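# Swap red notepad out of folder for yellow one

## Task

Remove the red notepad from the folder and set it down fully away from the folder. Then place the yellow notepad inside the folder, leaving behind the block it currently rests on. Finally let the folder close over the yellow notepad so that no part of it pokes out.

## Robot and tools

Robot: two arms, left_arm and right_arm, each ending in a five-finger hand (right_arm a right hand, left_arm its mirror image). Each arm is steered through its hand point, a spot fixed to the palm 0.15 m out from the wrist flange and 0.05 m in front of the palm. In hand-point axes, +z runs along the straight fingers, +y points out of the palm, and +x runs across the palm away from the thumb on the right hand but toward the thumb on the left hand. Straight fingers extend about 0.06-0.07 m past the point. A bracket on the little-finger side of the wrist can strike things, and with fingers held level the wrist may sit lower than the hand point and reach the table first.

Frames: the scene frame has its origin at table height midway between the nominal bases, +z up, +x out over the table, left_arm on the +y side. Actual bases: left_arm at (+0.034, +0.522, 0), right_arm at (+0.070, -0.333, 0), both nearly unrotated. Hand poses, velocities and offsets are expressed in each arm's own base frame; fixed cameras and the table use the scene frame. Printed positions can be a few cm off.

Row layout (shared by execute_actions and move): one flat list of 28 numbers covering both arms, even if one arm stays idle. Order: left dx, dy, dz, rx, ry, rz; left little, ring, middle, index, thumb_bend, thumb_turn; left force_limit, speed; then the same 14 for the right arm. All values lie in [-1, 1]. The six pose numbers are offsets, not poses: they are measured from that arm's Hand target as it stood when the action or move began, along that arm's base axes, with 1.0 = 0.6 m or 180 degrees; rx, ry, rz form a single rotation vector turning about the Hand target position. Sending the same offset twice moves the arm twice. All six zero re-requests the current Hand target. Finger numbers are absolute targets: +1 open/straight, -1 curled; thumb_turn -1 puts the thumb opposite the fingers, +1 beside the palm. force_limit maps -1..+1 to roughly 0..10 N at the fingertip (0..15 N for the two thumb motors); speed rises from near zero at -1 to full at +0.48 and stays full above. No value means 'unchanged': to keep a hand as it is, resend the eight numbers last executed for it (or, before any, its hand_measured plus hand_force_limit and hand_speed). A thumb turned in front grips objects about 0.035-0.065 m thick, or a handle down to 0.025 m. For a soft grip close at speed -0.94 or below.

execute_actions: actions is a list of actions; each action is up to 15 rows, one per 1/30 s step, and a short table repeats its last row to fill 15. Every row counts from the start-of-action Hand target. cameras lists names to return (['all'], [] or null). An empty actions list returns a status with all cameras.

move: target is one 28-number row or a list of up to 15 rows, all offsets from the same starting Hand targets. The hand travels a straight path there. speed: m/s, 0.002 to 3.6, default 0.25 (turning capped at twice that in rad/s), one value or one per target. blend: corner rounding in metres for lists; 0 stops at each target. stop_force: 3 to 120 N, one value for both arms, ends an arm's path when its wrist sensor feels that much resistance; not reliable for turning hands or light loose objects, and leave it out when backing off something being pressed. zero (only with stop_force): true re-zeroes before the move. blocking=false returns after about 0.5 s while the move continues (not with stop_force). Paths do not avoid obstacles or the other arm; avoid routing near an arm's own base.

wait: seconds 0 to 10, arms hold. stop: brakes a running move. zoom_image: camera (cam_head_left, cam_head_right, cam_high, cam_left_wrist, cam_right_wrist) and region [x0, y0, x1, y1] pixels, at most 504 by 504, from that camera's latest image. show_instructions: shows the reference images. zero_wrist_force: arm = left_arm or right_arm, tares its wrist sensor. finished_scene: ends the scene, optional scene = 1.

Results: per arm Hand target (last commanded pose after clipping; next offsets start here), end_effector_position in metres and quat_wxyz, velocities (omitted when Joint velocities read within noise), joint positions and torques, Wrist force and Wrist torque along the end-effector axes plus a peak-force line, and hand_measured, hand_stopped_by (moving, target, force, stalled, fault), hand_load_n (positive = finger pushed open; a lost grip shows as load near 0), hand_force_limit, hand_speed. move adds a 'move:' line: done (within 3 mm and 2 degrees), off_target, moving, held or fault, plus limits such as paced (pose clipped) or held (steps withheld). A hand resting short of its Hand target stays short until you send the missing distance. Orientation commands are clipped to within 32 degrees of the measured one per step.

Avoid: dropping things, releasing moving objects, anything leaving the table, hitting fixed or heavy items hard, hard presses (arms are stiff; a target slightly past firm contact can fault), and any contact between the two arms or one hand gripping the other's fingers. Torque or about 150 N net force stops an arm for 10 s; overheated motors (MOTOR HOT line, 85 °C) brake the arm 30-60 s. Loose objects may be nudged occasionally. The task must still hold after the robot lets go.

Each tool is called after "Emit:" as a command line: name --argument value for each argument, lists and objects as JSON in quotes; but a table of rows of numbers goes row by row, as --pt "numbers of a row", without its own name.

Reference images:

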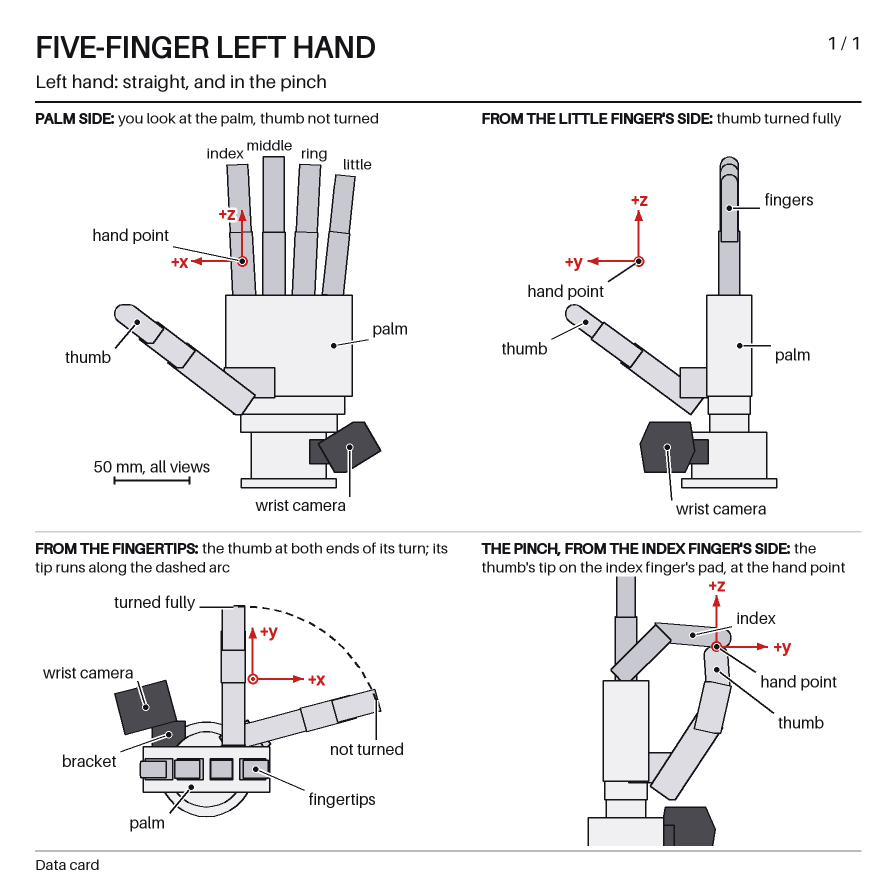

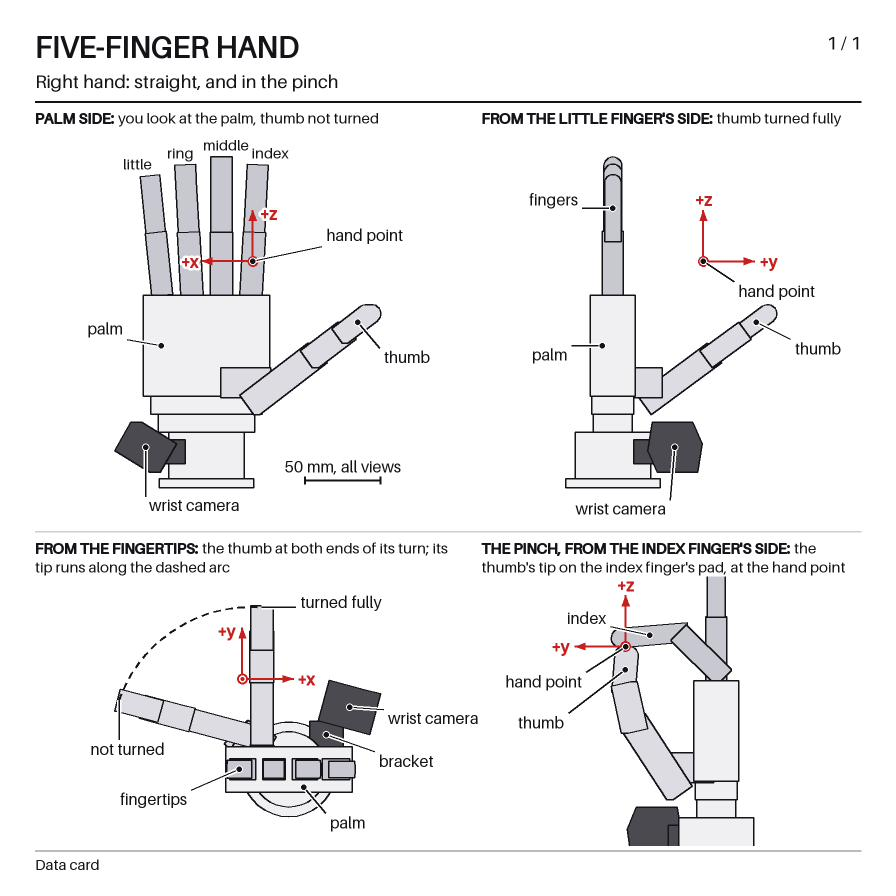

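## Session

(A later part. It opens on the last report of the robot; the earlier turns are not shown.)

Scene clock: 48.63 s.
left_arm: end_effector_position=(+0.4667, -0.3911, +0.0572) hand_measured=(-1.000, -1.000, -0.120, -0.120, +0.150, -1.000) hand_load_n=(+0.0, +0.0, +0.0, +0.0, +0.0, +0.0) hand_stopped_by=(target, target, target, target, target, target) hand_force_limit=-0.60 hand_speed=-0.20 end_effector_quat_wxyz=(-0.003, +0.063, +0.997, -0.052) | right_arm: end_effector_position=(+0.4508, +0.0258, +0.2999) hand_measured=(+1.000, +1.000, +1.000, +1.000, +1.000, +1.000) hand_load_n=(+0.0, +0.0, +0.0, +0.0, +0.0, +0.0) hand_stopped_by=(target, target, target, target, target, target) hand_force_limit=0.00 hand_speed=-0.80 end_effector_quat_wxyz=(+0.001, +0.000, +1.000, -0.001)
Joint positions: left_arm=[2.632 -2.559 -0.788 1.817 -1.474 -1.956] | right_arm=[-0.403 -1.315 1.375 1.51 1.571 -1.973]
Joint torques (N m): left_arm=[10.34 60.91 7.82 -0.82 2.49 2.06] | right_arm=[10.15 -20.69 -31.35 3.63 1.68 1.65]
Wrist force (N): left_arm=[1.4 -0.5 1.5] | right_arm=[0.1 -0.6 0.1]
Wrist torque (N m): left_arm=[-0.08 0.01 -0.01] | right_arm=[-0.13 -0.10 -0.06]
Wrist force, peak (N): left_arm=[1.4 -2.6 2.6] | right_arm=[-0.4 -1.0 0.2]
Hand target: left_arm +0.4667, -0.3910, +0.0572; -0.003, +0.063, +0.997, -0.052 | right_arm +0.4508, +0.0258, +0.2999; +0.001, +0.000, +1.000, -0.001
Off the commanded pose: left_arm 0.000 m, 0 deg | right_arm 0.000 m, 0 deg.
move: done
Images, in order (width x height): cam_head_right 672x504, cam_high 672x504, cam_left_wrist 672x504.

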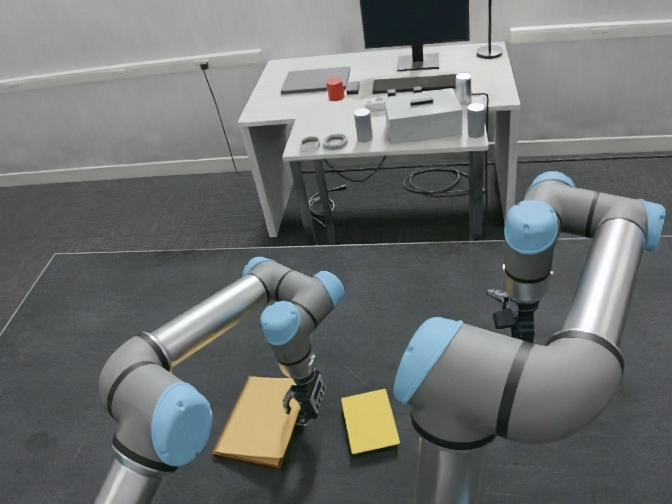

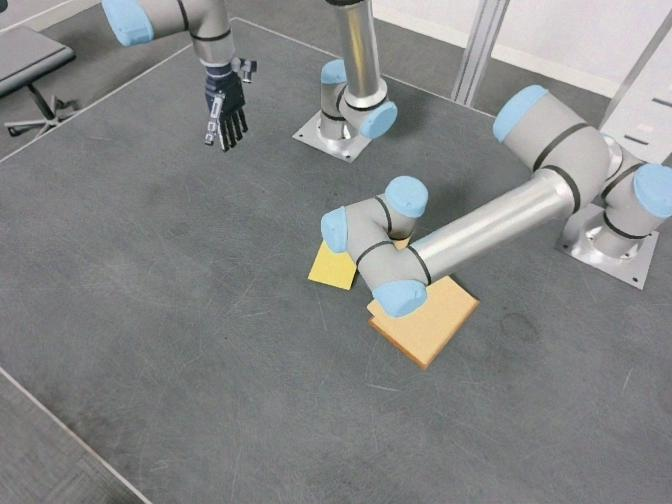

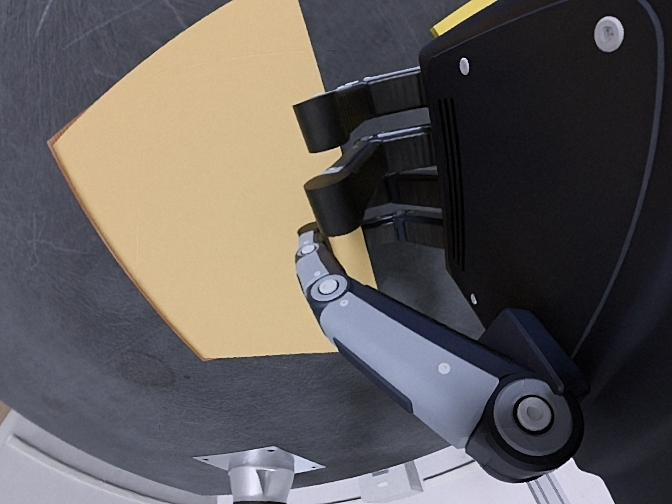

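Emit:
move --pt "0.0047 0.0375 0.0822 -0.0496 0.0063 0 -1 -1 -0.12 -0.12 0.15 -1 -0.6 -0.2 0 0 0 0 0 0 1 1 1 1 1 1 0 -0.8" --pt "0.0134 0.1061 0.1548 -0.1047 0.0132 0 -1 -1 -0.12 -0.12 0.15 -1 -0.6 -0.2 0 0 0 0 0 0 1 1 1 1 1 1 0 -0.8" --cameras '["cam_left_wrist", "cam_high", "cam_head_right", "cam_right_wrist"]' --speed 0.08 --blend 0.01

Emit:
zoom_image --camera "cam_head_right" --region '[180, 320, 420, 500]'

Scene clock: 51.87 s.
left_arm: end_effector_position=(+0.4747, -0.3274, +0.1500) hand_measured=(-1.000, -1.000, -0.120, -0.120, +0.150, -1.000) hand_load_n=(+0.0, +0.0, +0.0, +0.5, +0.0, +0.0) hand_stopped_by=(target, target, target, target, target, target) hand_force_limit=-0.60 hand_speed=-0.20 end_effector_quat_wxyz=(-0.013, +0.062, +0.974, -0.216) | right_arm: end_effector_position=(+0.4508, +0.0258, +0.2999) hand_measured=(+1.000, +1.000, +1.000, +1.000, +1.000, +1.000) hand_load_n=(+0.0, +0.0, +0.0, +0.0, +0.0, +0.5) hand_stopped_by=(target, target, target, target, target, target) hand_force_limit=0.00 hand_speed=-0.80 end_effector_quat_wxyz=(+0.001, +0.000, +1.000, -0.001)
Joint positions: left_arm=[2.871 -2.295 -1.03 1.823 -1.139 -1.73] | right_arm=[-0.403 -1.315 1.375 1.51 1.571 -1.973]
Joint torques (N m): left_arm=[10.35 53.79 8.94 -3.61 2.97 2.07] | right_arm=[10.56 -19.93 -30.26 3.46 1.81 1.51]
Wrist force (N): left_arm=[1.7 0.9 1.1] | right_arm=[-0.1 -0.7 -0.1]
Wrist torque (N m): left_arm=[0.07 -0.06 -0.05] | right_arm=[-0.13 -0.04 -0.07]
Wrist force, peak (N): left_arm=[1.5 -0.7 2.0] | right_arm=[0.3 -1.1 0.0]
Hand target: left_arm +0.4747, -0.3274, +0.1500; -0.013, +0.062, +0.974, -0.216 | right_arm +0.4508, +0.0258, +0.2999; +0.001, +0.000, +1.000, -0.001
Off the commanded pose: left_arm 0.000 m, 0 deg | right_arm 0.000 m, 0 deg.
move: done
Images, in order (width x height): cam_head_right 672x504, cam_high 672x504, cam_left_wrist 672x504, cam_right_wrist 672x504.

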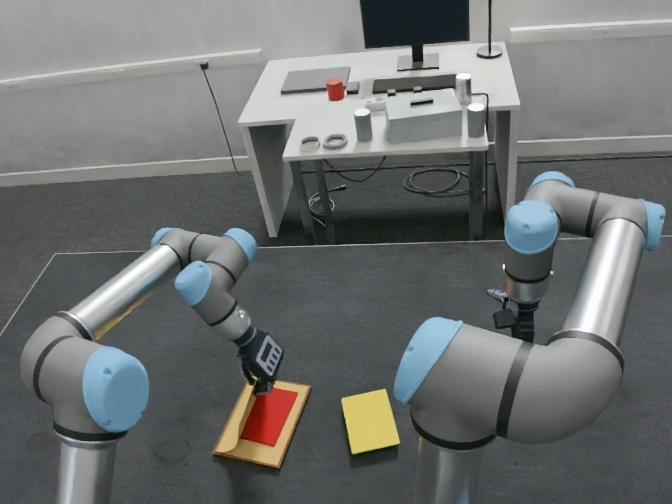

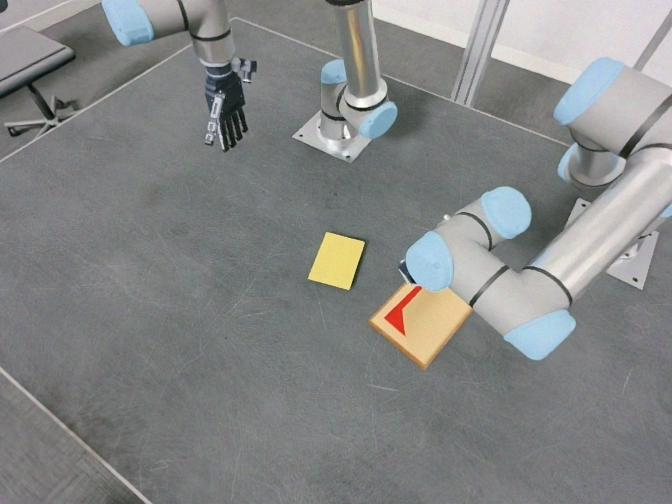

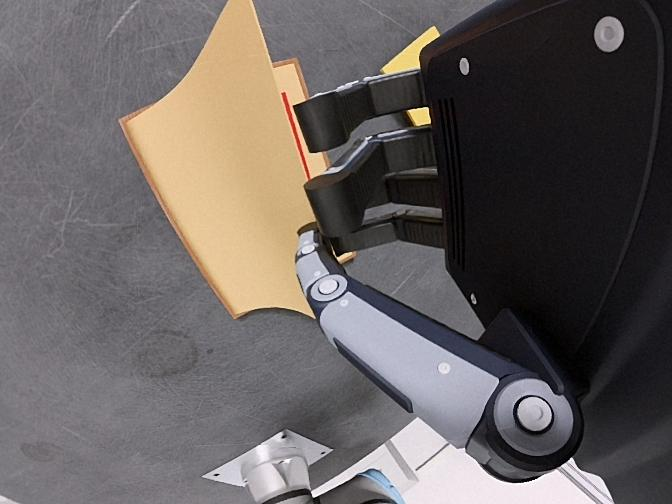

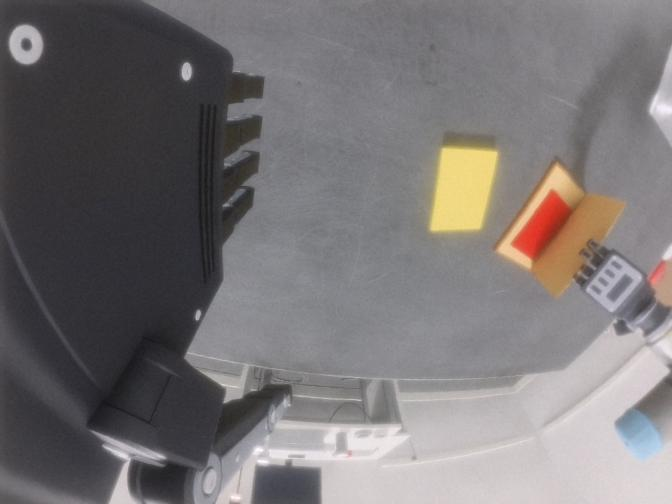

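Scaled by 2.100 from the camera's 672x504 image, which has a finer 960x720 frame.

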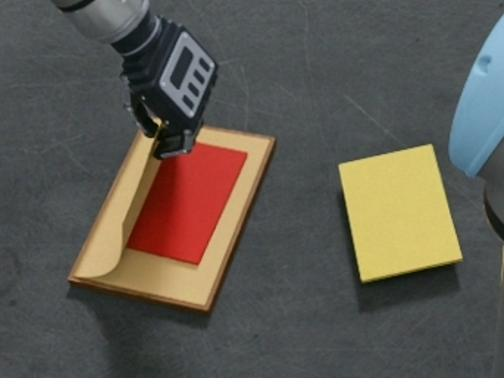

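Emit:
move --pt "0.0112 0.0888 0.0447 -0.0551 0.007 0 -1 -1 -0.12 -0.12 0.15 -1 -0.6 -0.2 0 0 0 0 0 0 1 1 1 1 1 1 0 -0.8" --pt "0.0237 0.1875 0.0562 -0.1102 0.0139 0 -1 -1 -0.12 -0.12 0.15 -1 -0.6 -0.2 0 0 0 0 0 0 1 1 1 1 1 1 0 -0.8" --cameras '["cam_left_wrist", "cam_high", "cam_head_right", "cam_right_wrist"]' --speed 0.08 --blend 0.01

Emit:
zoom_image --camera "cam_head_right" --region '[180, 320, 420, 500]'

Emit:
zoom_image --camera "cam_high" --region '[290, 200, 500, 380]'

Scene clock: 54.90 s.
left_arm: end_effector_position=(+0.4889, -0.2149, +0.1838) hand_measured=(-1.000, -1.000, -0.120, -0.120, +0.150, -1.000) hand_load_n=(+0.0, +0.0, +0.0, +0.0, +0.0, +0.0) hand_stopped_by=(target, target, target, target, target, target) hand_force_limit=-0.60 hand_speed=-0.20 end_effector_quat_wxyz=(-0.023, +0.058, +0.922, -0.382) | right_arm: end_effector_position=(+0.4508, +0.0258, +0.2999) hand_measured=(+1.000, +1.000, +1.000, +1.000, +1.000, +1.000) hand_load_n=(+0.0, +0.0, +0.0, +0.0, +0.0, +0.0) hand_stopped_by=(target, target, target, target, target, target) hand_force_limit=0.00 hand_speed=-0.80 end_effector_quat_wxyz=(+0.001, +0.000, +1.000, -0.001)
Joint positions: left_arm=[3.232 -2.203 -1.257 1.679 -0.808 -1.27] | right_arm=[-0.403 -1.315 1.375 1.51 1.571 -1.973]
Joint torques (N m): left_arm=[10.61 31.89 6.89 -4.03 3.28 1.92] | right_arm=[10.74 -19.87 -30.7 3.68 1.87 1.52]
Wrist force (N): left_arm=[2.4 1.2 0.6] | right_arm=[0.0 -0.4 -0.1]
Wrist torque (N m): left_arm=[0.04 -0.21 -0.02] | right_arm=[-0.08 -0.08 -0.06]
Wrist force, peak (N): left_arm=[2.4 1.7 0.2] | right_arm=[0.0 -1.1 0.2]
Hand target: left_arm +0.4889, -0.2149, +0.1838; -0.023, +0.058, +0.922, -0.382 | right_arm +0.4508, +0.0258, +0.2999; +0.001, +0.000, +1.000, -0.001
Off the commanded pose: left_arm 0.000 m, 0 deg | right_arm 0.000 m, 0 deg.
move: done
Images, in order (width x height): cam_head_right 672x504, cam_high 672x504, cam_left_wrist 672x504, cam_right_wrist 672x504.

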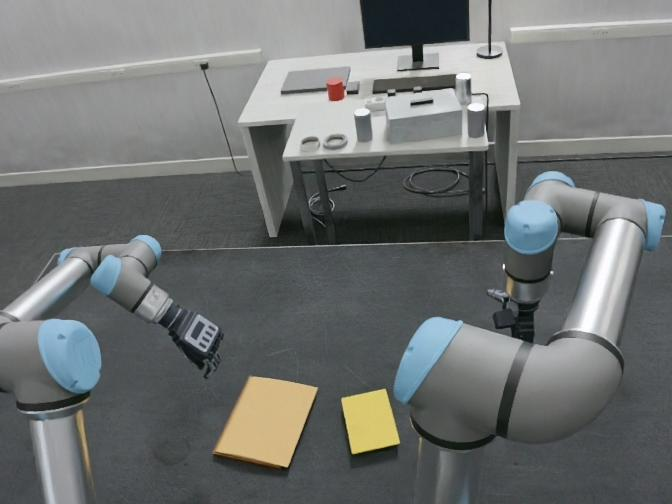

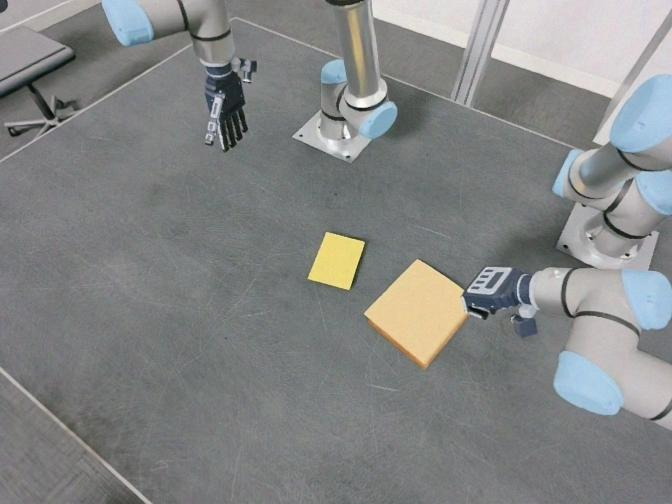

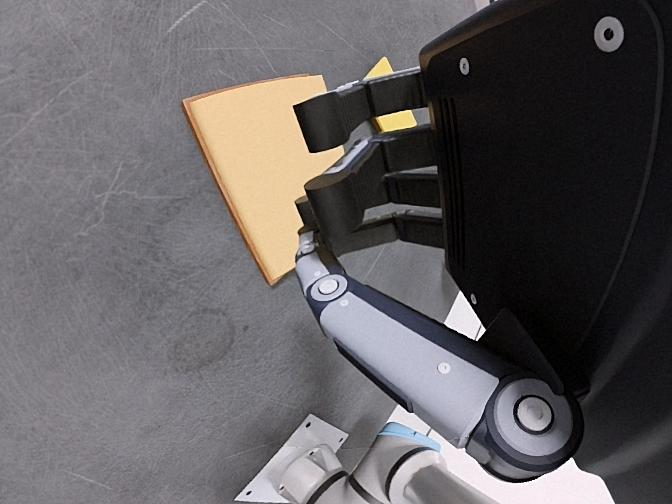

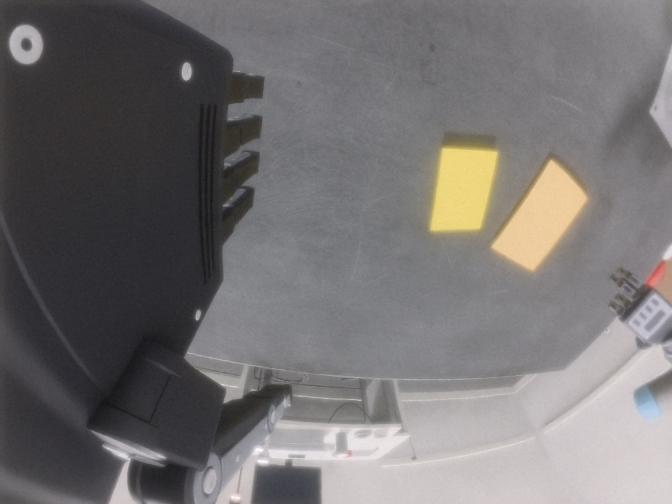

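Scaled by 2.100 from the camera's 672x504 image, which has a finer 960x720 frame.

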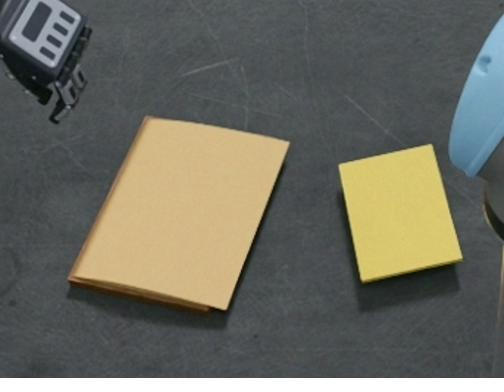

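Scaled by 2.400 from the camera's 672x504 image, which has a finer 960x720 frame.

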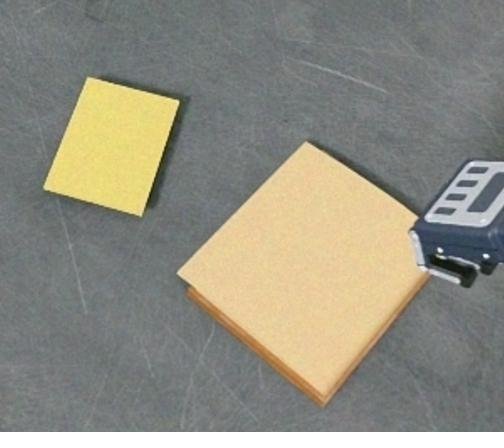

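Emit:
move --pt "0 0 0.1167 0 0 0 -0.12 -0.12 -0.12 -0.12 1 -1 -0.6 0.2 0 0 0 0 0 0 1 1 1 1 1 1 0 -0.8" --pt "-0.1012 -0.351 0.02 0.248 -0.0313 0 -0.12 -0.12 -0.12 -0.12 1 -1 -0.6 0.2 0 0 0 0 0 0 1 1 1 1 1 1 0 -0.8" --pt "-0.1012 -0.351 -0.2313 0.248 -0.0313 0 -0.12 -0.12 -0.12 -0.12 1 -1 -0.6 0.2 0 0 0 0 0 0 1 1 1 1 1 1 0 -0.8" --cameras '["cam_left_wrist", "cam_high", "cam_head_right"]' --speed '[0.25, 0.25, 0.12]' --blend '[0.03, 0.02, 0]'

Emit:
zoom_image --camera "cam_left_wrist" --region '[180, 60, 480, 320]'

Scene clock: 60.07 s.
left_arm: end_effector_position=(+0.4282, -0.4255, +0.0451) hand_measured=(-0.120, -0.120, -0.120, -0.120, +1.000, -1.000) hand_load_n=(+0.0, +0.0, +0.0, +0.0, +0.0, +0.0) hand_stopped_by=(target, target, target, target, target, target) hand_force_limit=-0.60 hand_speed=0.20 end_effector_quat_wxyz=(+0.000, +0.063, +0.998, +0.000) | right_arm: end_effector_position=(+0.4508, +0.0258, +0.2999) hand_measured=(+1.000, +1.000, +1.000, +1.000, +1.000, +1.000) hand_load_n=(+0.0, +0.0, +0.0, +0.0, +0.0, +0.0) hand_stopped_by=(target, target, target, target, target, target) hand_force_limit=0.00 hand_speed=-0.80 end_effector_quat_wxyz=(+0.001, +0.000, +1.000, -0.001)
Joint positions: left_arm=[2.518 -2.616 -0.733 1.778 -1.571 -2.068] | right_arm=[-0.403 -1.315 1.375 1.51 1.571 -1.973]
Joint torques (N m): left_arm=[4.96 43.94 8.12 -0.96 2.1 1.7] | right_arm=[10.79 -20.56 -31.48 3.5 1.71 1.63]
Wrist force (N): left_arm=[1.1 -0.7 1.7] | right_arm=[0.1 -0.8 -0.1]
Wrist torque (N m): left_arm=[-0.12 0.07 0.12] | right_arm=[-0.16 -0.08 -0.07]
Wrist force, peak (N): left_arm=[2.2 2.4 1.6] | right_arm=[-0.1 -1.2 0.1]
Hand target: left_arm +0.4282, -0.4255, +0.0450; +0.000, +0.063, +0.998, +0.000 | right_arm +0.4508, +0.0258, +0.2999; +0.001, +0.000, +1.000, -0.001
Off the commanded pose: left_arm 0.000 m, 0 deg | right_arm 0.000 m, 0 deg.
move: done
Images, in order (width x height): cam_head_right 672x504, cam_high 672x504, cam_left_wrist 672x504.

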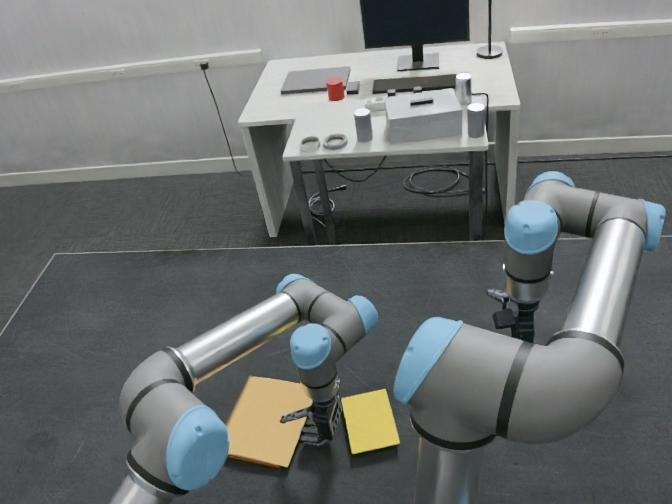

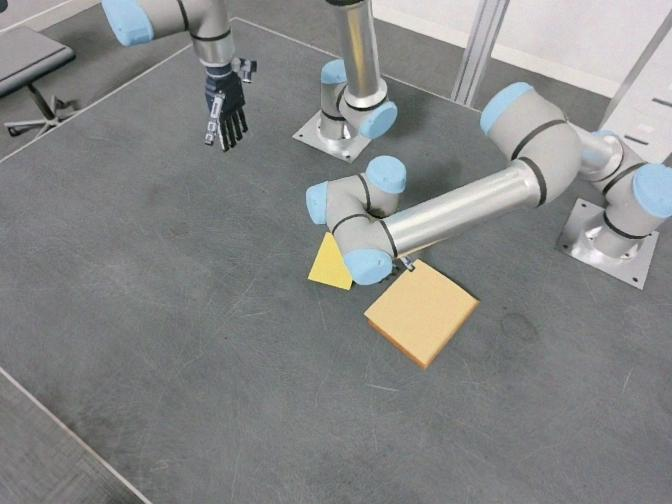

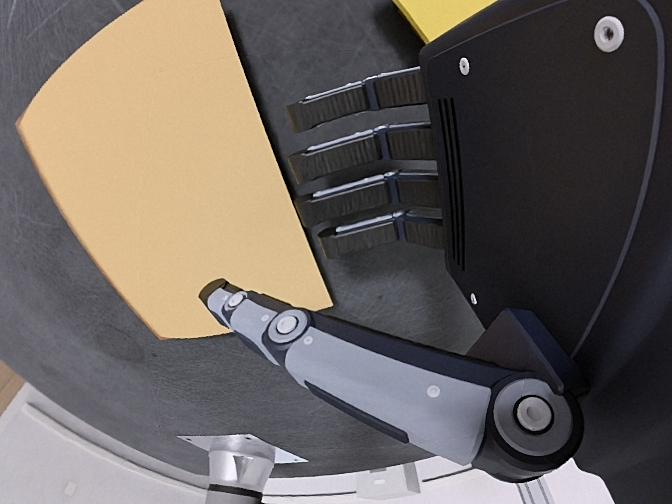

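Scaled by 1.680 from the camera's 672x504 image, which has a finer 960x720 frame.

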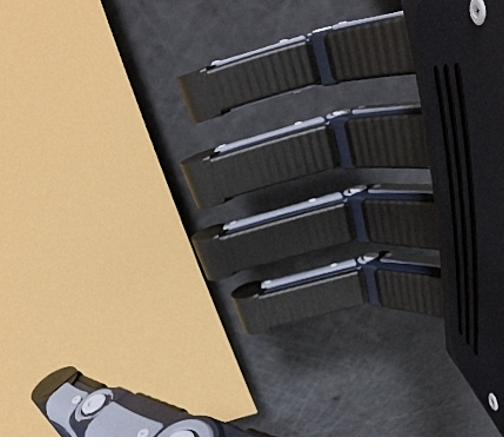

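Emit:
move --pt "-0.001 -0.0083 0 0 0 0 -0.12 -0.12 -0.12 -0.12 1 -1 -0.6 0.2 0 0 0 0 0 0 1 1 1 1 1 1 0 -0.8" --pt "-0.001 -0.0083 -0.0392 0 0 0 -0.12 -0.12 -0.12 -0.12 1 -1 -0.6 0.2 0 0 0 0 0 0 1 1 1 1 1 1 0 -0.8" --pt "0.0036 0.0281 -0.0392 0 0 0 -0.12 -0.12 -0.12 -0.12 1 -1 -0.6 0.2 0 0 0 0 0 0 1 1 1 1 1 1 0 -0.8" --cameras '["cam_left_wrist", "cam_head_right"]' --speed '[0.05, 0.04, 0.03]' --stop_force 4

Emit:
zoom_image --camera "cam_left_wrist" --region '[180, 60, 480, 320]'

Scene clock: 62.97 s.
left_arm: end_effector_position=(+0.4304, -0.4086, +0.0215) hand_measured=(-0.120, -0.120, -0.120, -0.120, +1.000, -1.000) hand_load_n=(+0.0, +0.0, +0.0, +0.0, +0.0, +0.0) hand_stopped_by=(target, target, target, target, target, target) hand_force_limit=-0.60 hand_speed=0.20 end_effector_quat_wxyz=(+0.000, +0.063, +0.998, +0.000) | right_arm: end_effector_position=(+0.4508, +0.0258, +0.2999) hand_measured=(+1.000, +1.000, +1.000, +1.000, +1.000, +1.000) hand_load_n=(+0.0, +0.0, +0.0, +0.0, +0.0, +0.0) hand_stopped_by=(target, target, target, target, target, target) hand_force_limit=0.00 hand_speed=-0.80 end_effector_quat_wxyz=(+0.001, +0.000, +1.000, -0.001)
Joint positions: left_arm=[2.541 -2.599 -0.827 1.856 -1.571 -2.045] | right_arm=[-0.403 -1.315 1.375 1.51 1.571 -1.973]
Joint torques (N m): left_arm=[10.35 59.97 7.91 -0.97 2.01 2.1] | right_arm=[10.44 -20.41 -30.1 3.58 1.62 1.45]
Wrist force (N): left_arm=[1.3 -0.9 1.6] | right_arm=[-0.1 -0.7 0.1]
Wrist torque (N m): left_arm=[-0.13 0.04 -0.01] | right_arm=[-0.15 -0.07 -0.07]
Wrist force, peak (N): left_arm=[1.6 -1.1 1.7] | right_arm=[0.1 -1.1 -0.1]
Hand target: left_arm +0.4304, -0.4086, +0.0215; +0.000, +0.063, +0.998, +0.000 | right_arm +0.4508, +0.0258, +0.2999; +0.001, +0.000, +1.000, -0.001
Off the commanded pose: left_arm 0.000 m, 0 deg | right_arm 0.000 m, 0 deg.
move: done
Images, in order (width x height): cam_head_right 672x504, cam_left_wrist 672x504.

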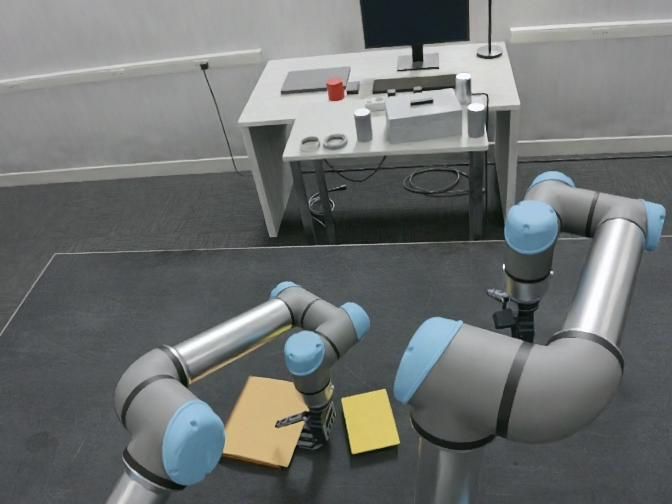

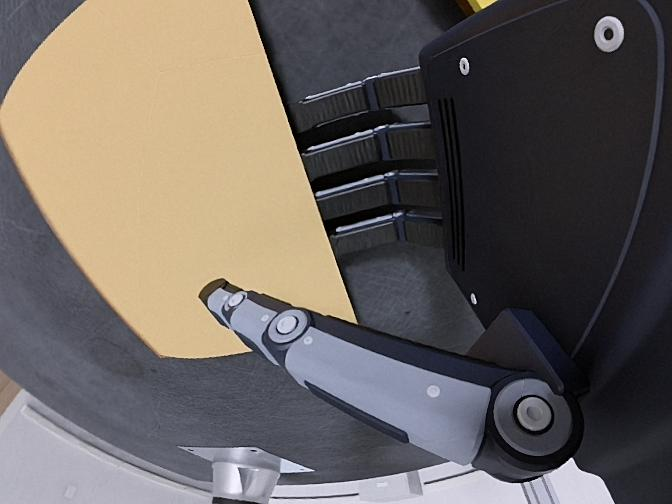

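Scaled by 1.680 from the camera's 672x504 image, which has a finer 960x720 frame.

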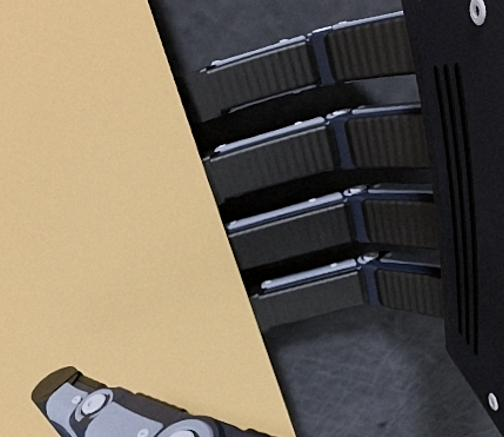

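Emit:
move --pt "0.0006 0.005 0.0 0 0 0 -0.12 -0.12 -0.12 -0.12 1 -1 -0.6 0.2 0 0 0 0 0 0 1 1 1 1 1 1 0 -0.8" --pt "0.001 0.0083 0.0475 0 0 0 -0.12 -0.12 -0.12 -0.12 1 -1 -0.6 0.2 0 0 0 0 0 0 1 1 1 1 1 1 0 -0.8" --pt "0.0073 0.0579 0.0475 0 0 0 -0.12 -0.12 -0.12 -0.12 1 -1 -0.6 0.2 0 0 0 0 0 0 1 1 1 1 1 1 0 -0.8" --cameras '["cam_left_wrist", "cam_head_right", "cam_high"]' --speed '[0.03, 0.05, 0.03]' --stop_force 5

Emit:
zoom_image --camera "cam_head_right" --region '[200, 320, 420, 500]'

Scene clock: 65.87 s.
left_arm: end_effector_position=(+0.4348, -0.3739, +0.0500) hand_measured=(-0.120, -0.120, -0.120, -0.120, +1.000, -1.000) hand_load_n=(+0.0, +0.0, +0.0, +0.0, +0.0, +0.0) hand_stopped_by=(target, target, target, target, target, target) hand_force_limit=-0.60 hand_speed=0.20 end_effector_quat_wxyz=(+0.000, +0.063, +0.998, +0.000) | right_arm: end_effector_position=(+0.4508, +0.0258, +0.2999) hand_measured=(+1.000, +1.000, +1.000, +1.000, +1.000, +1.000) hand_load_n=(+0.0, +0.0, +0.0, +0.0, +0.0, +0.0) hand_stopped_by=(target, target, target, target, target, target) hand_force_limit=0.00 hand_speed=-0.80 end_effector_quat_wxyz=(+0.001, +0.000, +1.000, -0.001)
Joint positions: left_arm=[2.591 -2.51 -0.925 1.864 -1.571 -1.995] | right_arm=[-0.403 -1.315 1.375 1.51 1.571 -1.973]
Joint torques (N m): left_arm=[10.09 58.28 8.35 -0.9 2.13 2.1] | right_arm=[10.88 -20.49 -31.35 3.47 1.75 1.46]
Wrist force (N): left_arm=[1.3 -0.9 1.7] | right_arm=[0.0 -0.8 0.2]
Wrist torque (N m): left_arm=[-0.12 0.03 0.00] | right_arm=[-0.16 -0.07 -0.08]
Wrist force, peak (N): left_arm=[1.5 -0.7 1.9] | right_arm=[-0.1 -1.0 -0.2]
Hand target: left_arm +0.4347, -0.3739, +0.0500; +0.000, +0.063, +0.998, +0.000 | right_arm +0.4508, +0.0258, +0.2999; +0.001, +0.000, +1.000, -0.001
Off the commanded pose: left_arm 0.000 m, 0 deg | right_arm 0.000 m, 0 deg.
move: done
Images, in order (width x height): cam_head_right 672x504, cam_high 672x504, cam_left_wrist 672x504.

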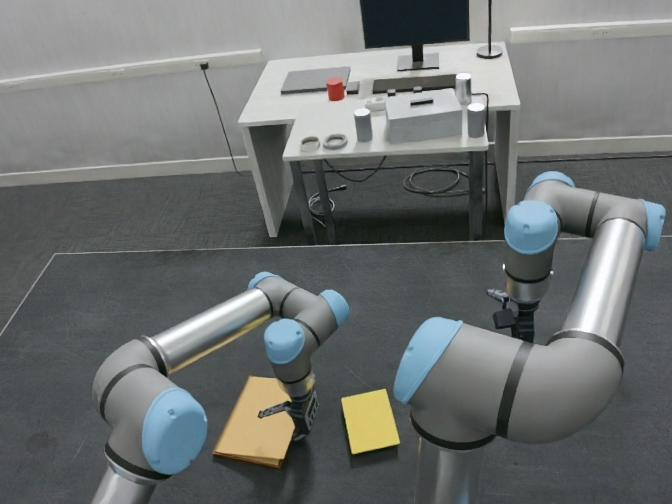

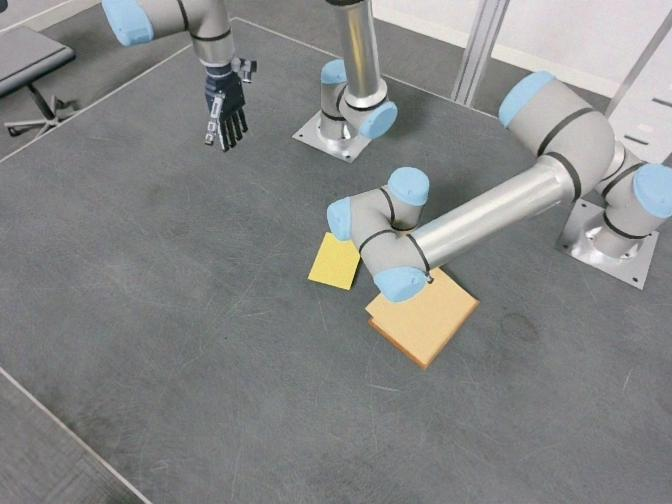

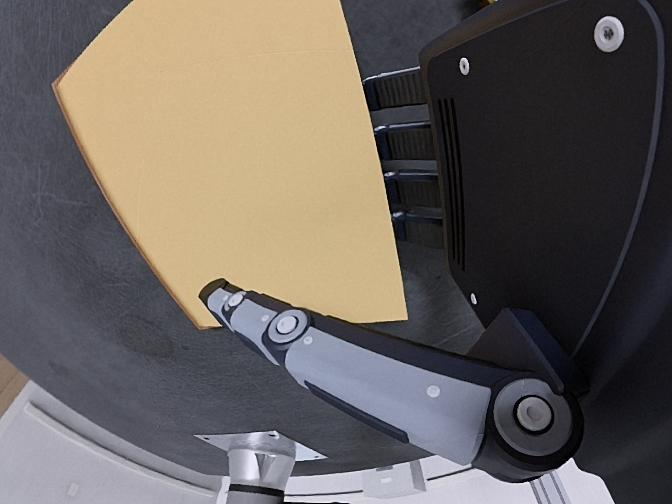

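Scaled by 2.291 from the camera's 672x504 image, which has a finer 960x720 frame.

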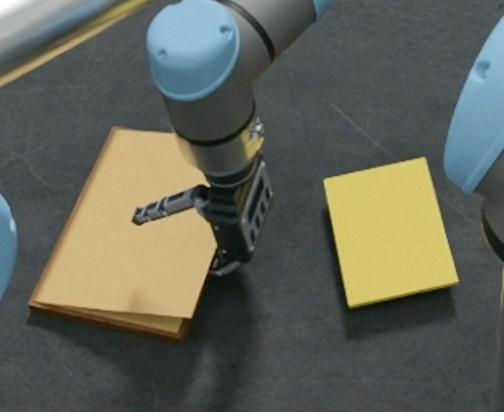

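Emit:
move --target '[0.0058, 0.0456, 0.0932, -0.0827, 0.0104, 0, 0.05, 0.05, 0.05, 0.05, 1, -1, -0.2, -0.2, 0, 0, 0, 0, 0, 0, 1, 1, 1, 1, 1, 1, 0, -0.8]' --cameras '["cam_left_wrist", "cam_head_right", "cam_high"]' --speed 0.08

Emit:
zoom_image --camera "cam_head_right" --region '[200, 320, 420, 500]'

Scene clock: 68.93 s.
left_arm: end_effector_position=(+0.4382, -0.3465, +0.1058) hand_measured=(+0.050, +0.050, +0.050, +0.050, +1.000, -1.000) hand_load_n=(+0.0, +0.0, +0.0, +0.0, +0.0, +0.0) hand_stopped_by=(target, target, target, target, target, target) hand_force_limit=-0.20 hand_speed=-0.20 end_effector_quat_wxyz=(-0.008, +0.063, +0.989, -0.130) | right_arm: end_effector_position=(+0.4508, +0.0258, +0.2999) hand_measured=(+1.000, +1.000, +1.000, +1.000, +1.000, +1.000) hand_load_n=(+0.0, +0.0, +0.0, +0.0, +0.0, +0.0) hand_stopped_by=(target, target, target, target, target, target) hand_force_limit=0.00 hand_speed=-0.80 end_effector_quat_wxyz=(+0.001, +0.000, +1.000, -0.001)
Joint positions: left_arm=[2.741 -2.315 -1.097 1.915 -1.319 -1.855] | right_arm=[-0.403 -1.315 1.375 1.51 1.571 -1.973]
Joint torques (N m): left_arm=[9.66 53.59 7.79 -0.77 2.65 2.04] | right_arm=[10.52 -20.73 -30.55 3.43 1.7 1.31]
Wrist force (N): left_arm=[1.6 0.2 1.1] | right_arm=[-0.1 -0.7 0.0]
Wrist torque (N m): left_arm=[0.00 -0.02 -0.03] | right_arm=[-0.14 -0.06 -0.07]
Wrist force, peak (N): left_arm=[1.5 -1.1 2.1] | right_arm=[0.1 -1.0 0.3]
Hand target: left_arm +0.4382, -0.3465, +0.1059; -0.008, +0.063, +0.989, -0.130 | right_arm +0.4508, +0.0258, +0.2999; +0.001, +0.000, +1.000, -0.001
Off the commanded pose: left_arm 0.000 m, 0 deg | right_arm 0.000 m, 0 deg.
move: done
Images, in order (width x height): cam_head_right 672x504, cam_high 672x504, cam_left_wrist 672x504.

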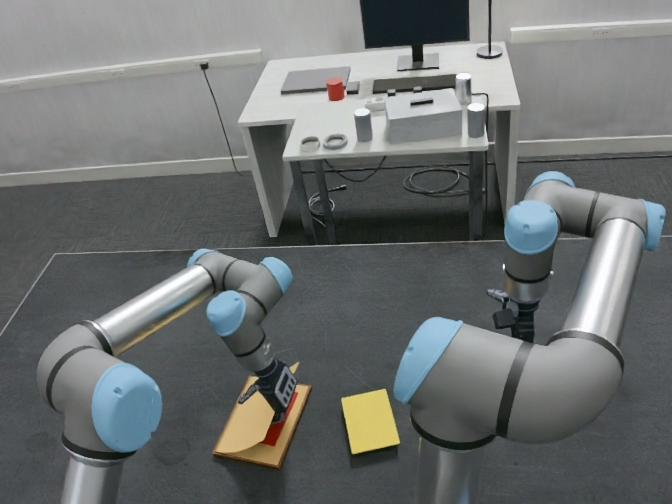

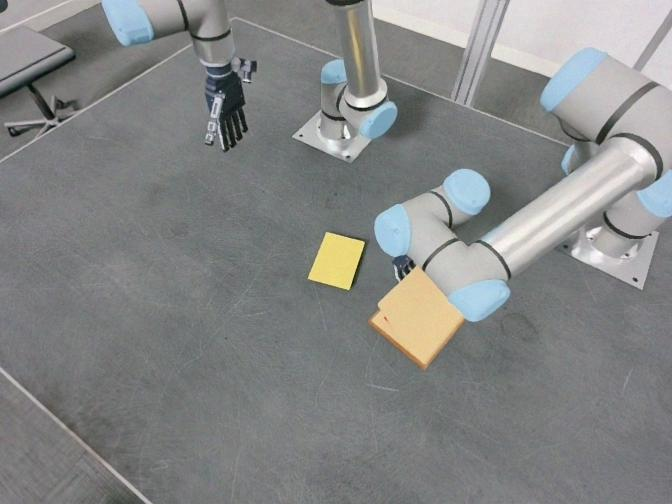

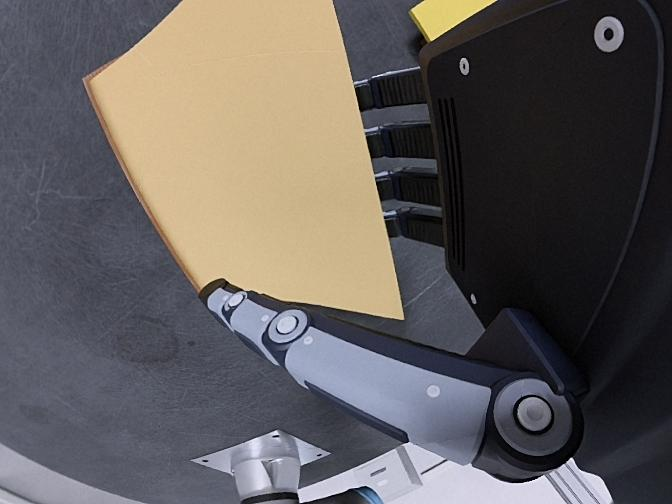

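Scaled by 2.291 from the camera's 672x504 image, which has a finer 960x720 frame.

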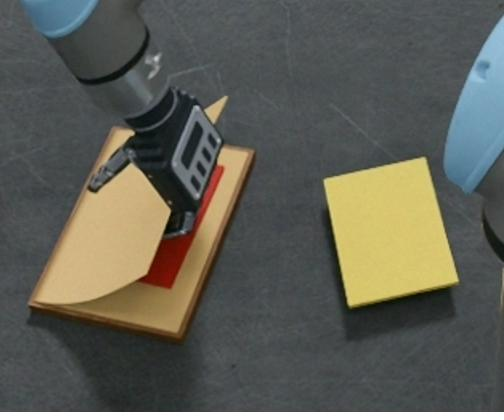

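Emit:
move --target '[0.0116, 0.0919, 0.0707, -0.0827, 0.0104, 0, 0.17, 0.17, 0.17, 0.17, 1, -1, -0.2, -0.2, 0, 0, 0, 0, 0, 0, 1, 1, 1, 1, 1, 1, 0, -0.8]' --cameras '["cam_left_wrist", "cam_head_right", "cam_high", "cam_right_wrist"]' --speed 0.08

Emit:
zoom_image --camera "cam_head_right" --region '[200, 320, 420, 500]'

Scene clock: 71.20 s.
left_arm: end_effector_position=(+0.4452, -0.2914, +0.1483) hand_measured=(+0.170, +0.170, +0.170, +0.170, +1.000, -1.000) hand_load_n=(+0.0, +0.0, +0.0, +0.0, -0.5, +0.0) hand_stopped_by=(target, target, target, target, target, target) hand_force_limit=-0.20 hand_speed=-0.20 end_effector_quat_wxyz=(-0.016, +0.061, +0.964, -0.258) | right_arm: end_effector_position=(+0.4508, +0.0258, +0.2999) hand_measured=(+1.000, +1.000, +1.000, +1.000, +1.000, +1.000) hand_load_n=(+0.0, +0.0, +0.0, +0.0, +0.0, +0.0) hand_stopped_by=(target, target, target, target, target, target) hand_force_limit=0.00 hand_speed=-0.80 end_effector_quat_wxyz=(+0.001, +0.000, +1.000, -0.001)
Joint positions: left_arm=[2.963 -2.173 -1.264 1.898 -1.048 -1.631] | right_arm=[-0.403 -1.315 1.375 1.51 1.571 -1.973]
Joint torques (N m): left_arm=[11.42 48.7 7.87 -3.67 3.23 1.99] | right_arm=[10.01 -20.07 -30.08 3.48 1.97 1.49]
Wrist force (N): left_arm=[1.9 0.9 1.0] | right_arm=[-0.4 -0.8 0.1]
Wrist torque (N m): left_arm=[0.05 -0.09 -0.03] | right_arm=[-0.15 -0.01 -0.10]
Wrist force, peak (N): left_arm=[2.0 1.1 0.8] | right_arm=[0.0 -1.1 -0.3]
Hand target: left_arm +0.4452, -0.2914, +0.1483; -0.016, +0.061, +0.964, -0.259 | right_arm +0.4508, +0.0258, +0.2999; +0.001, +0.000, +1.000, -0.001
Off the commanded pose: left_arm 0.000 m, 0 deg | right_arm 0.000 m, 0 deg.
move: done
Images, in order (width x height): cam_head_right 672x504, cam_high 672x504, cam_left_wrist 672x504, cam_right_wrist 672x504.

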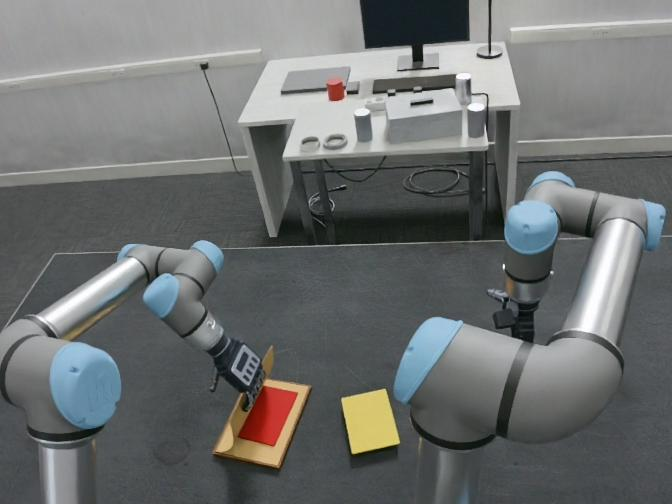

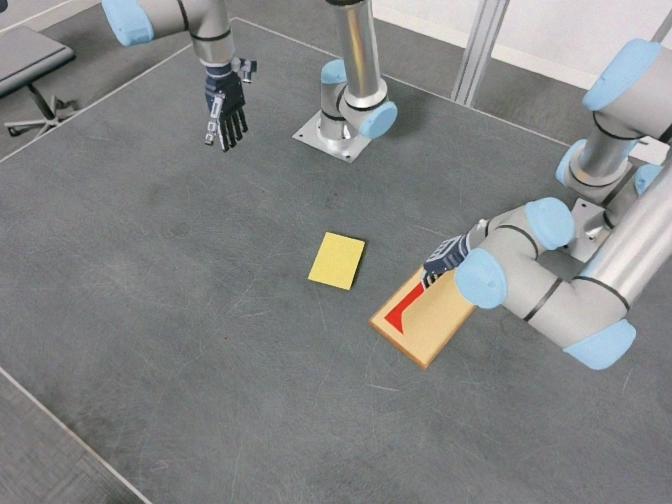

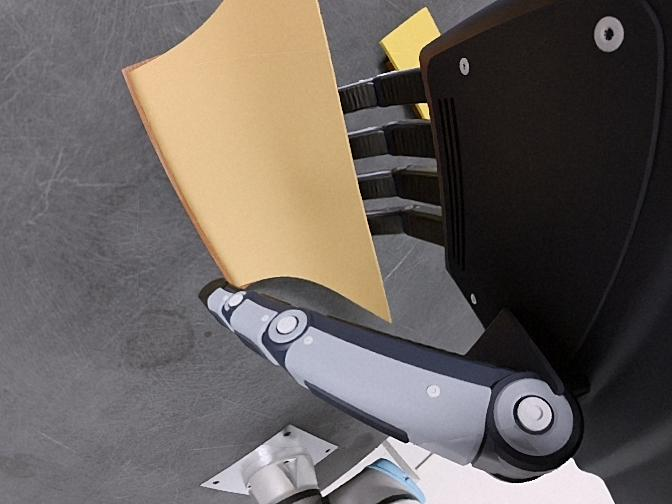

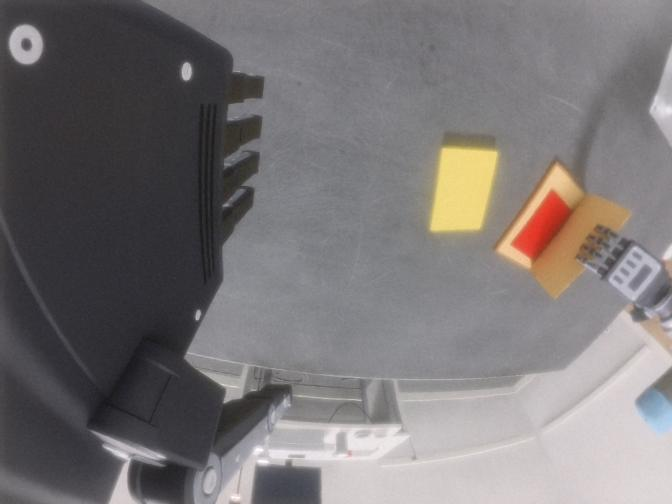

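Scaled by 2.291 from the camera's 672x504 image, which has a finer 960x720 frame.

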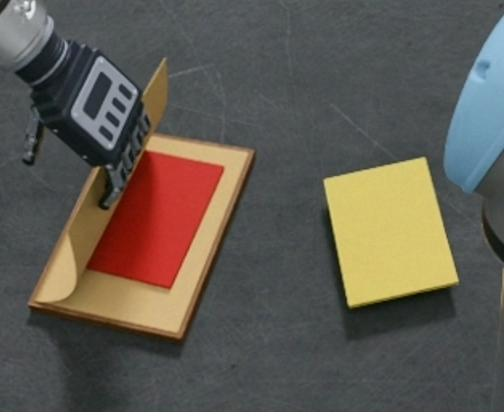

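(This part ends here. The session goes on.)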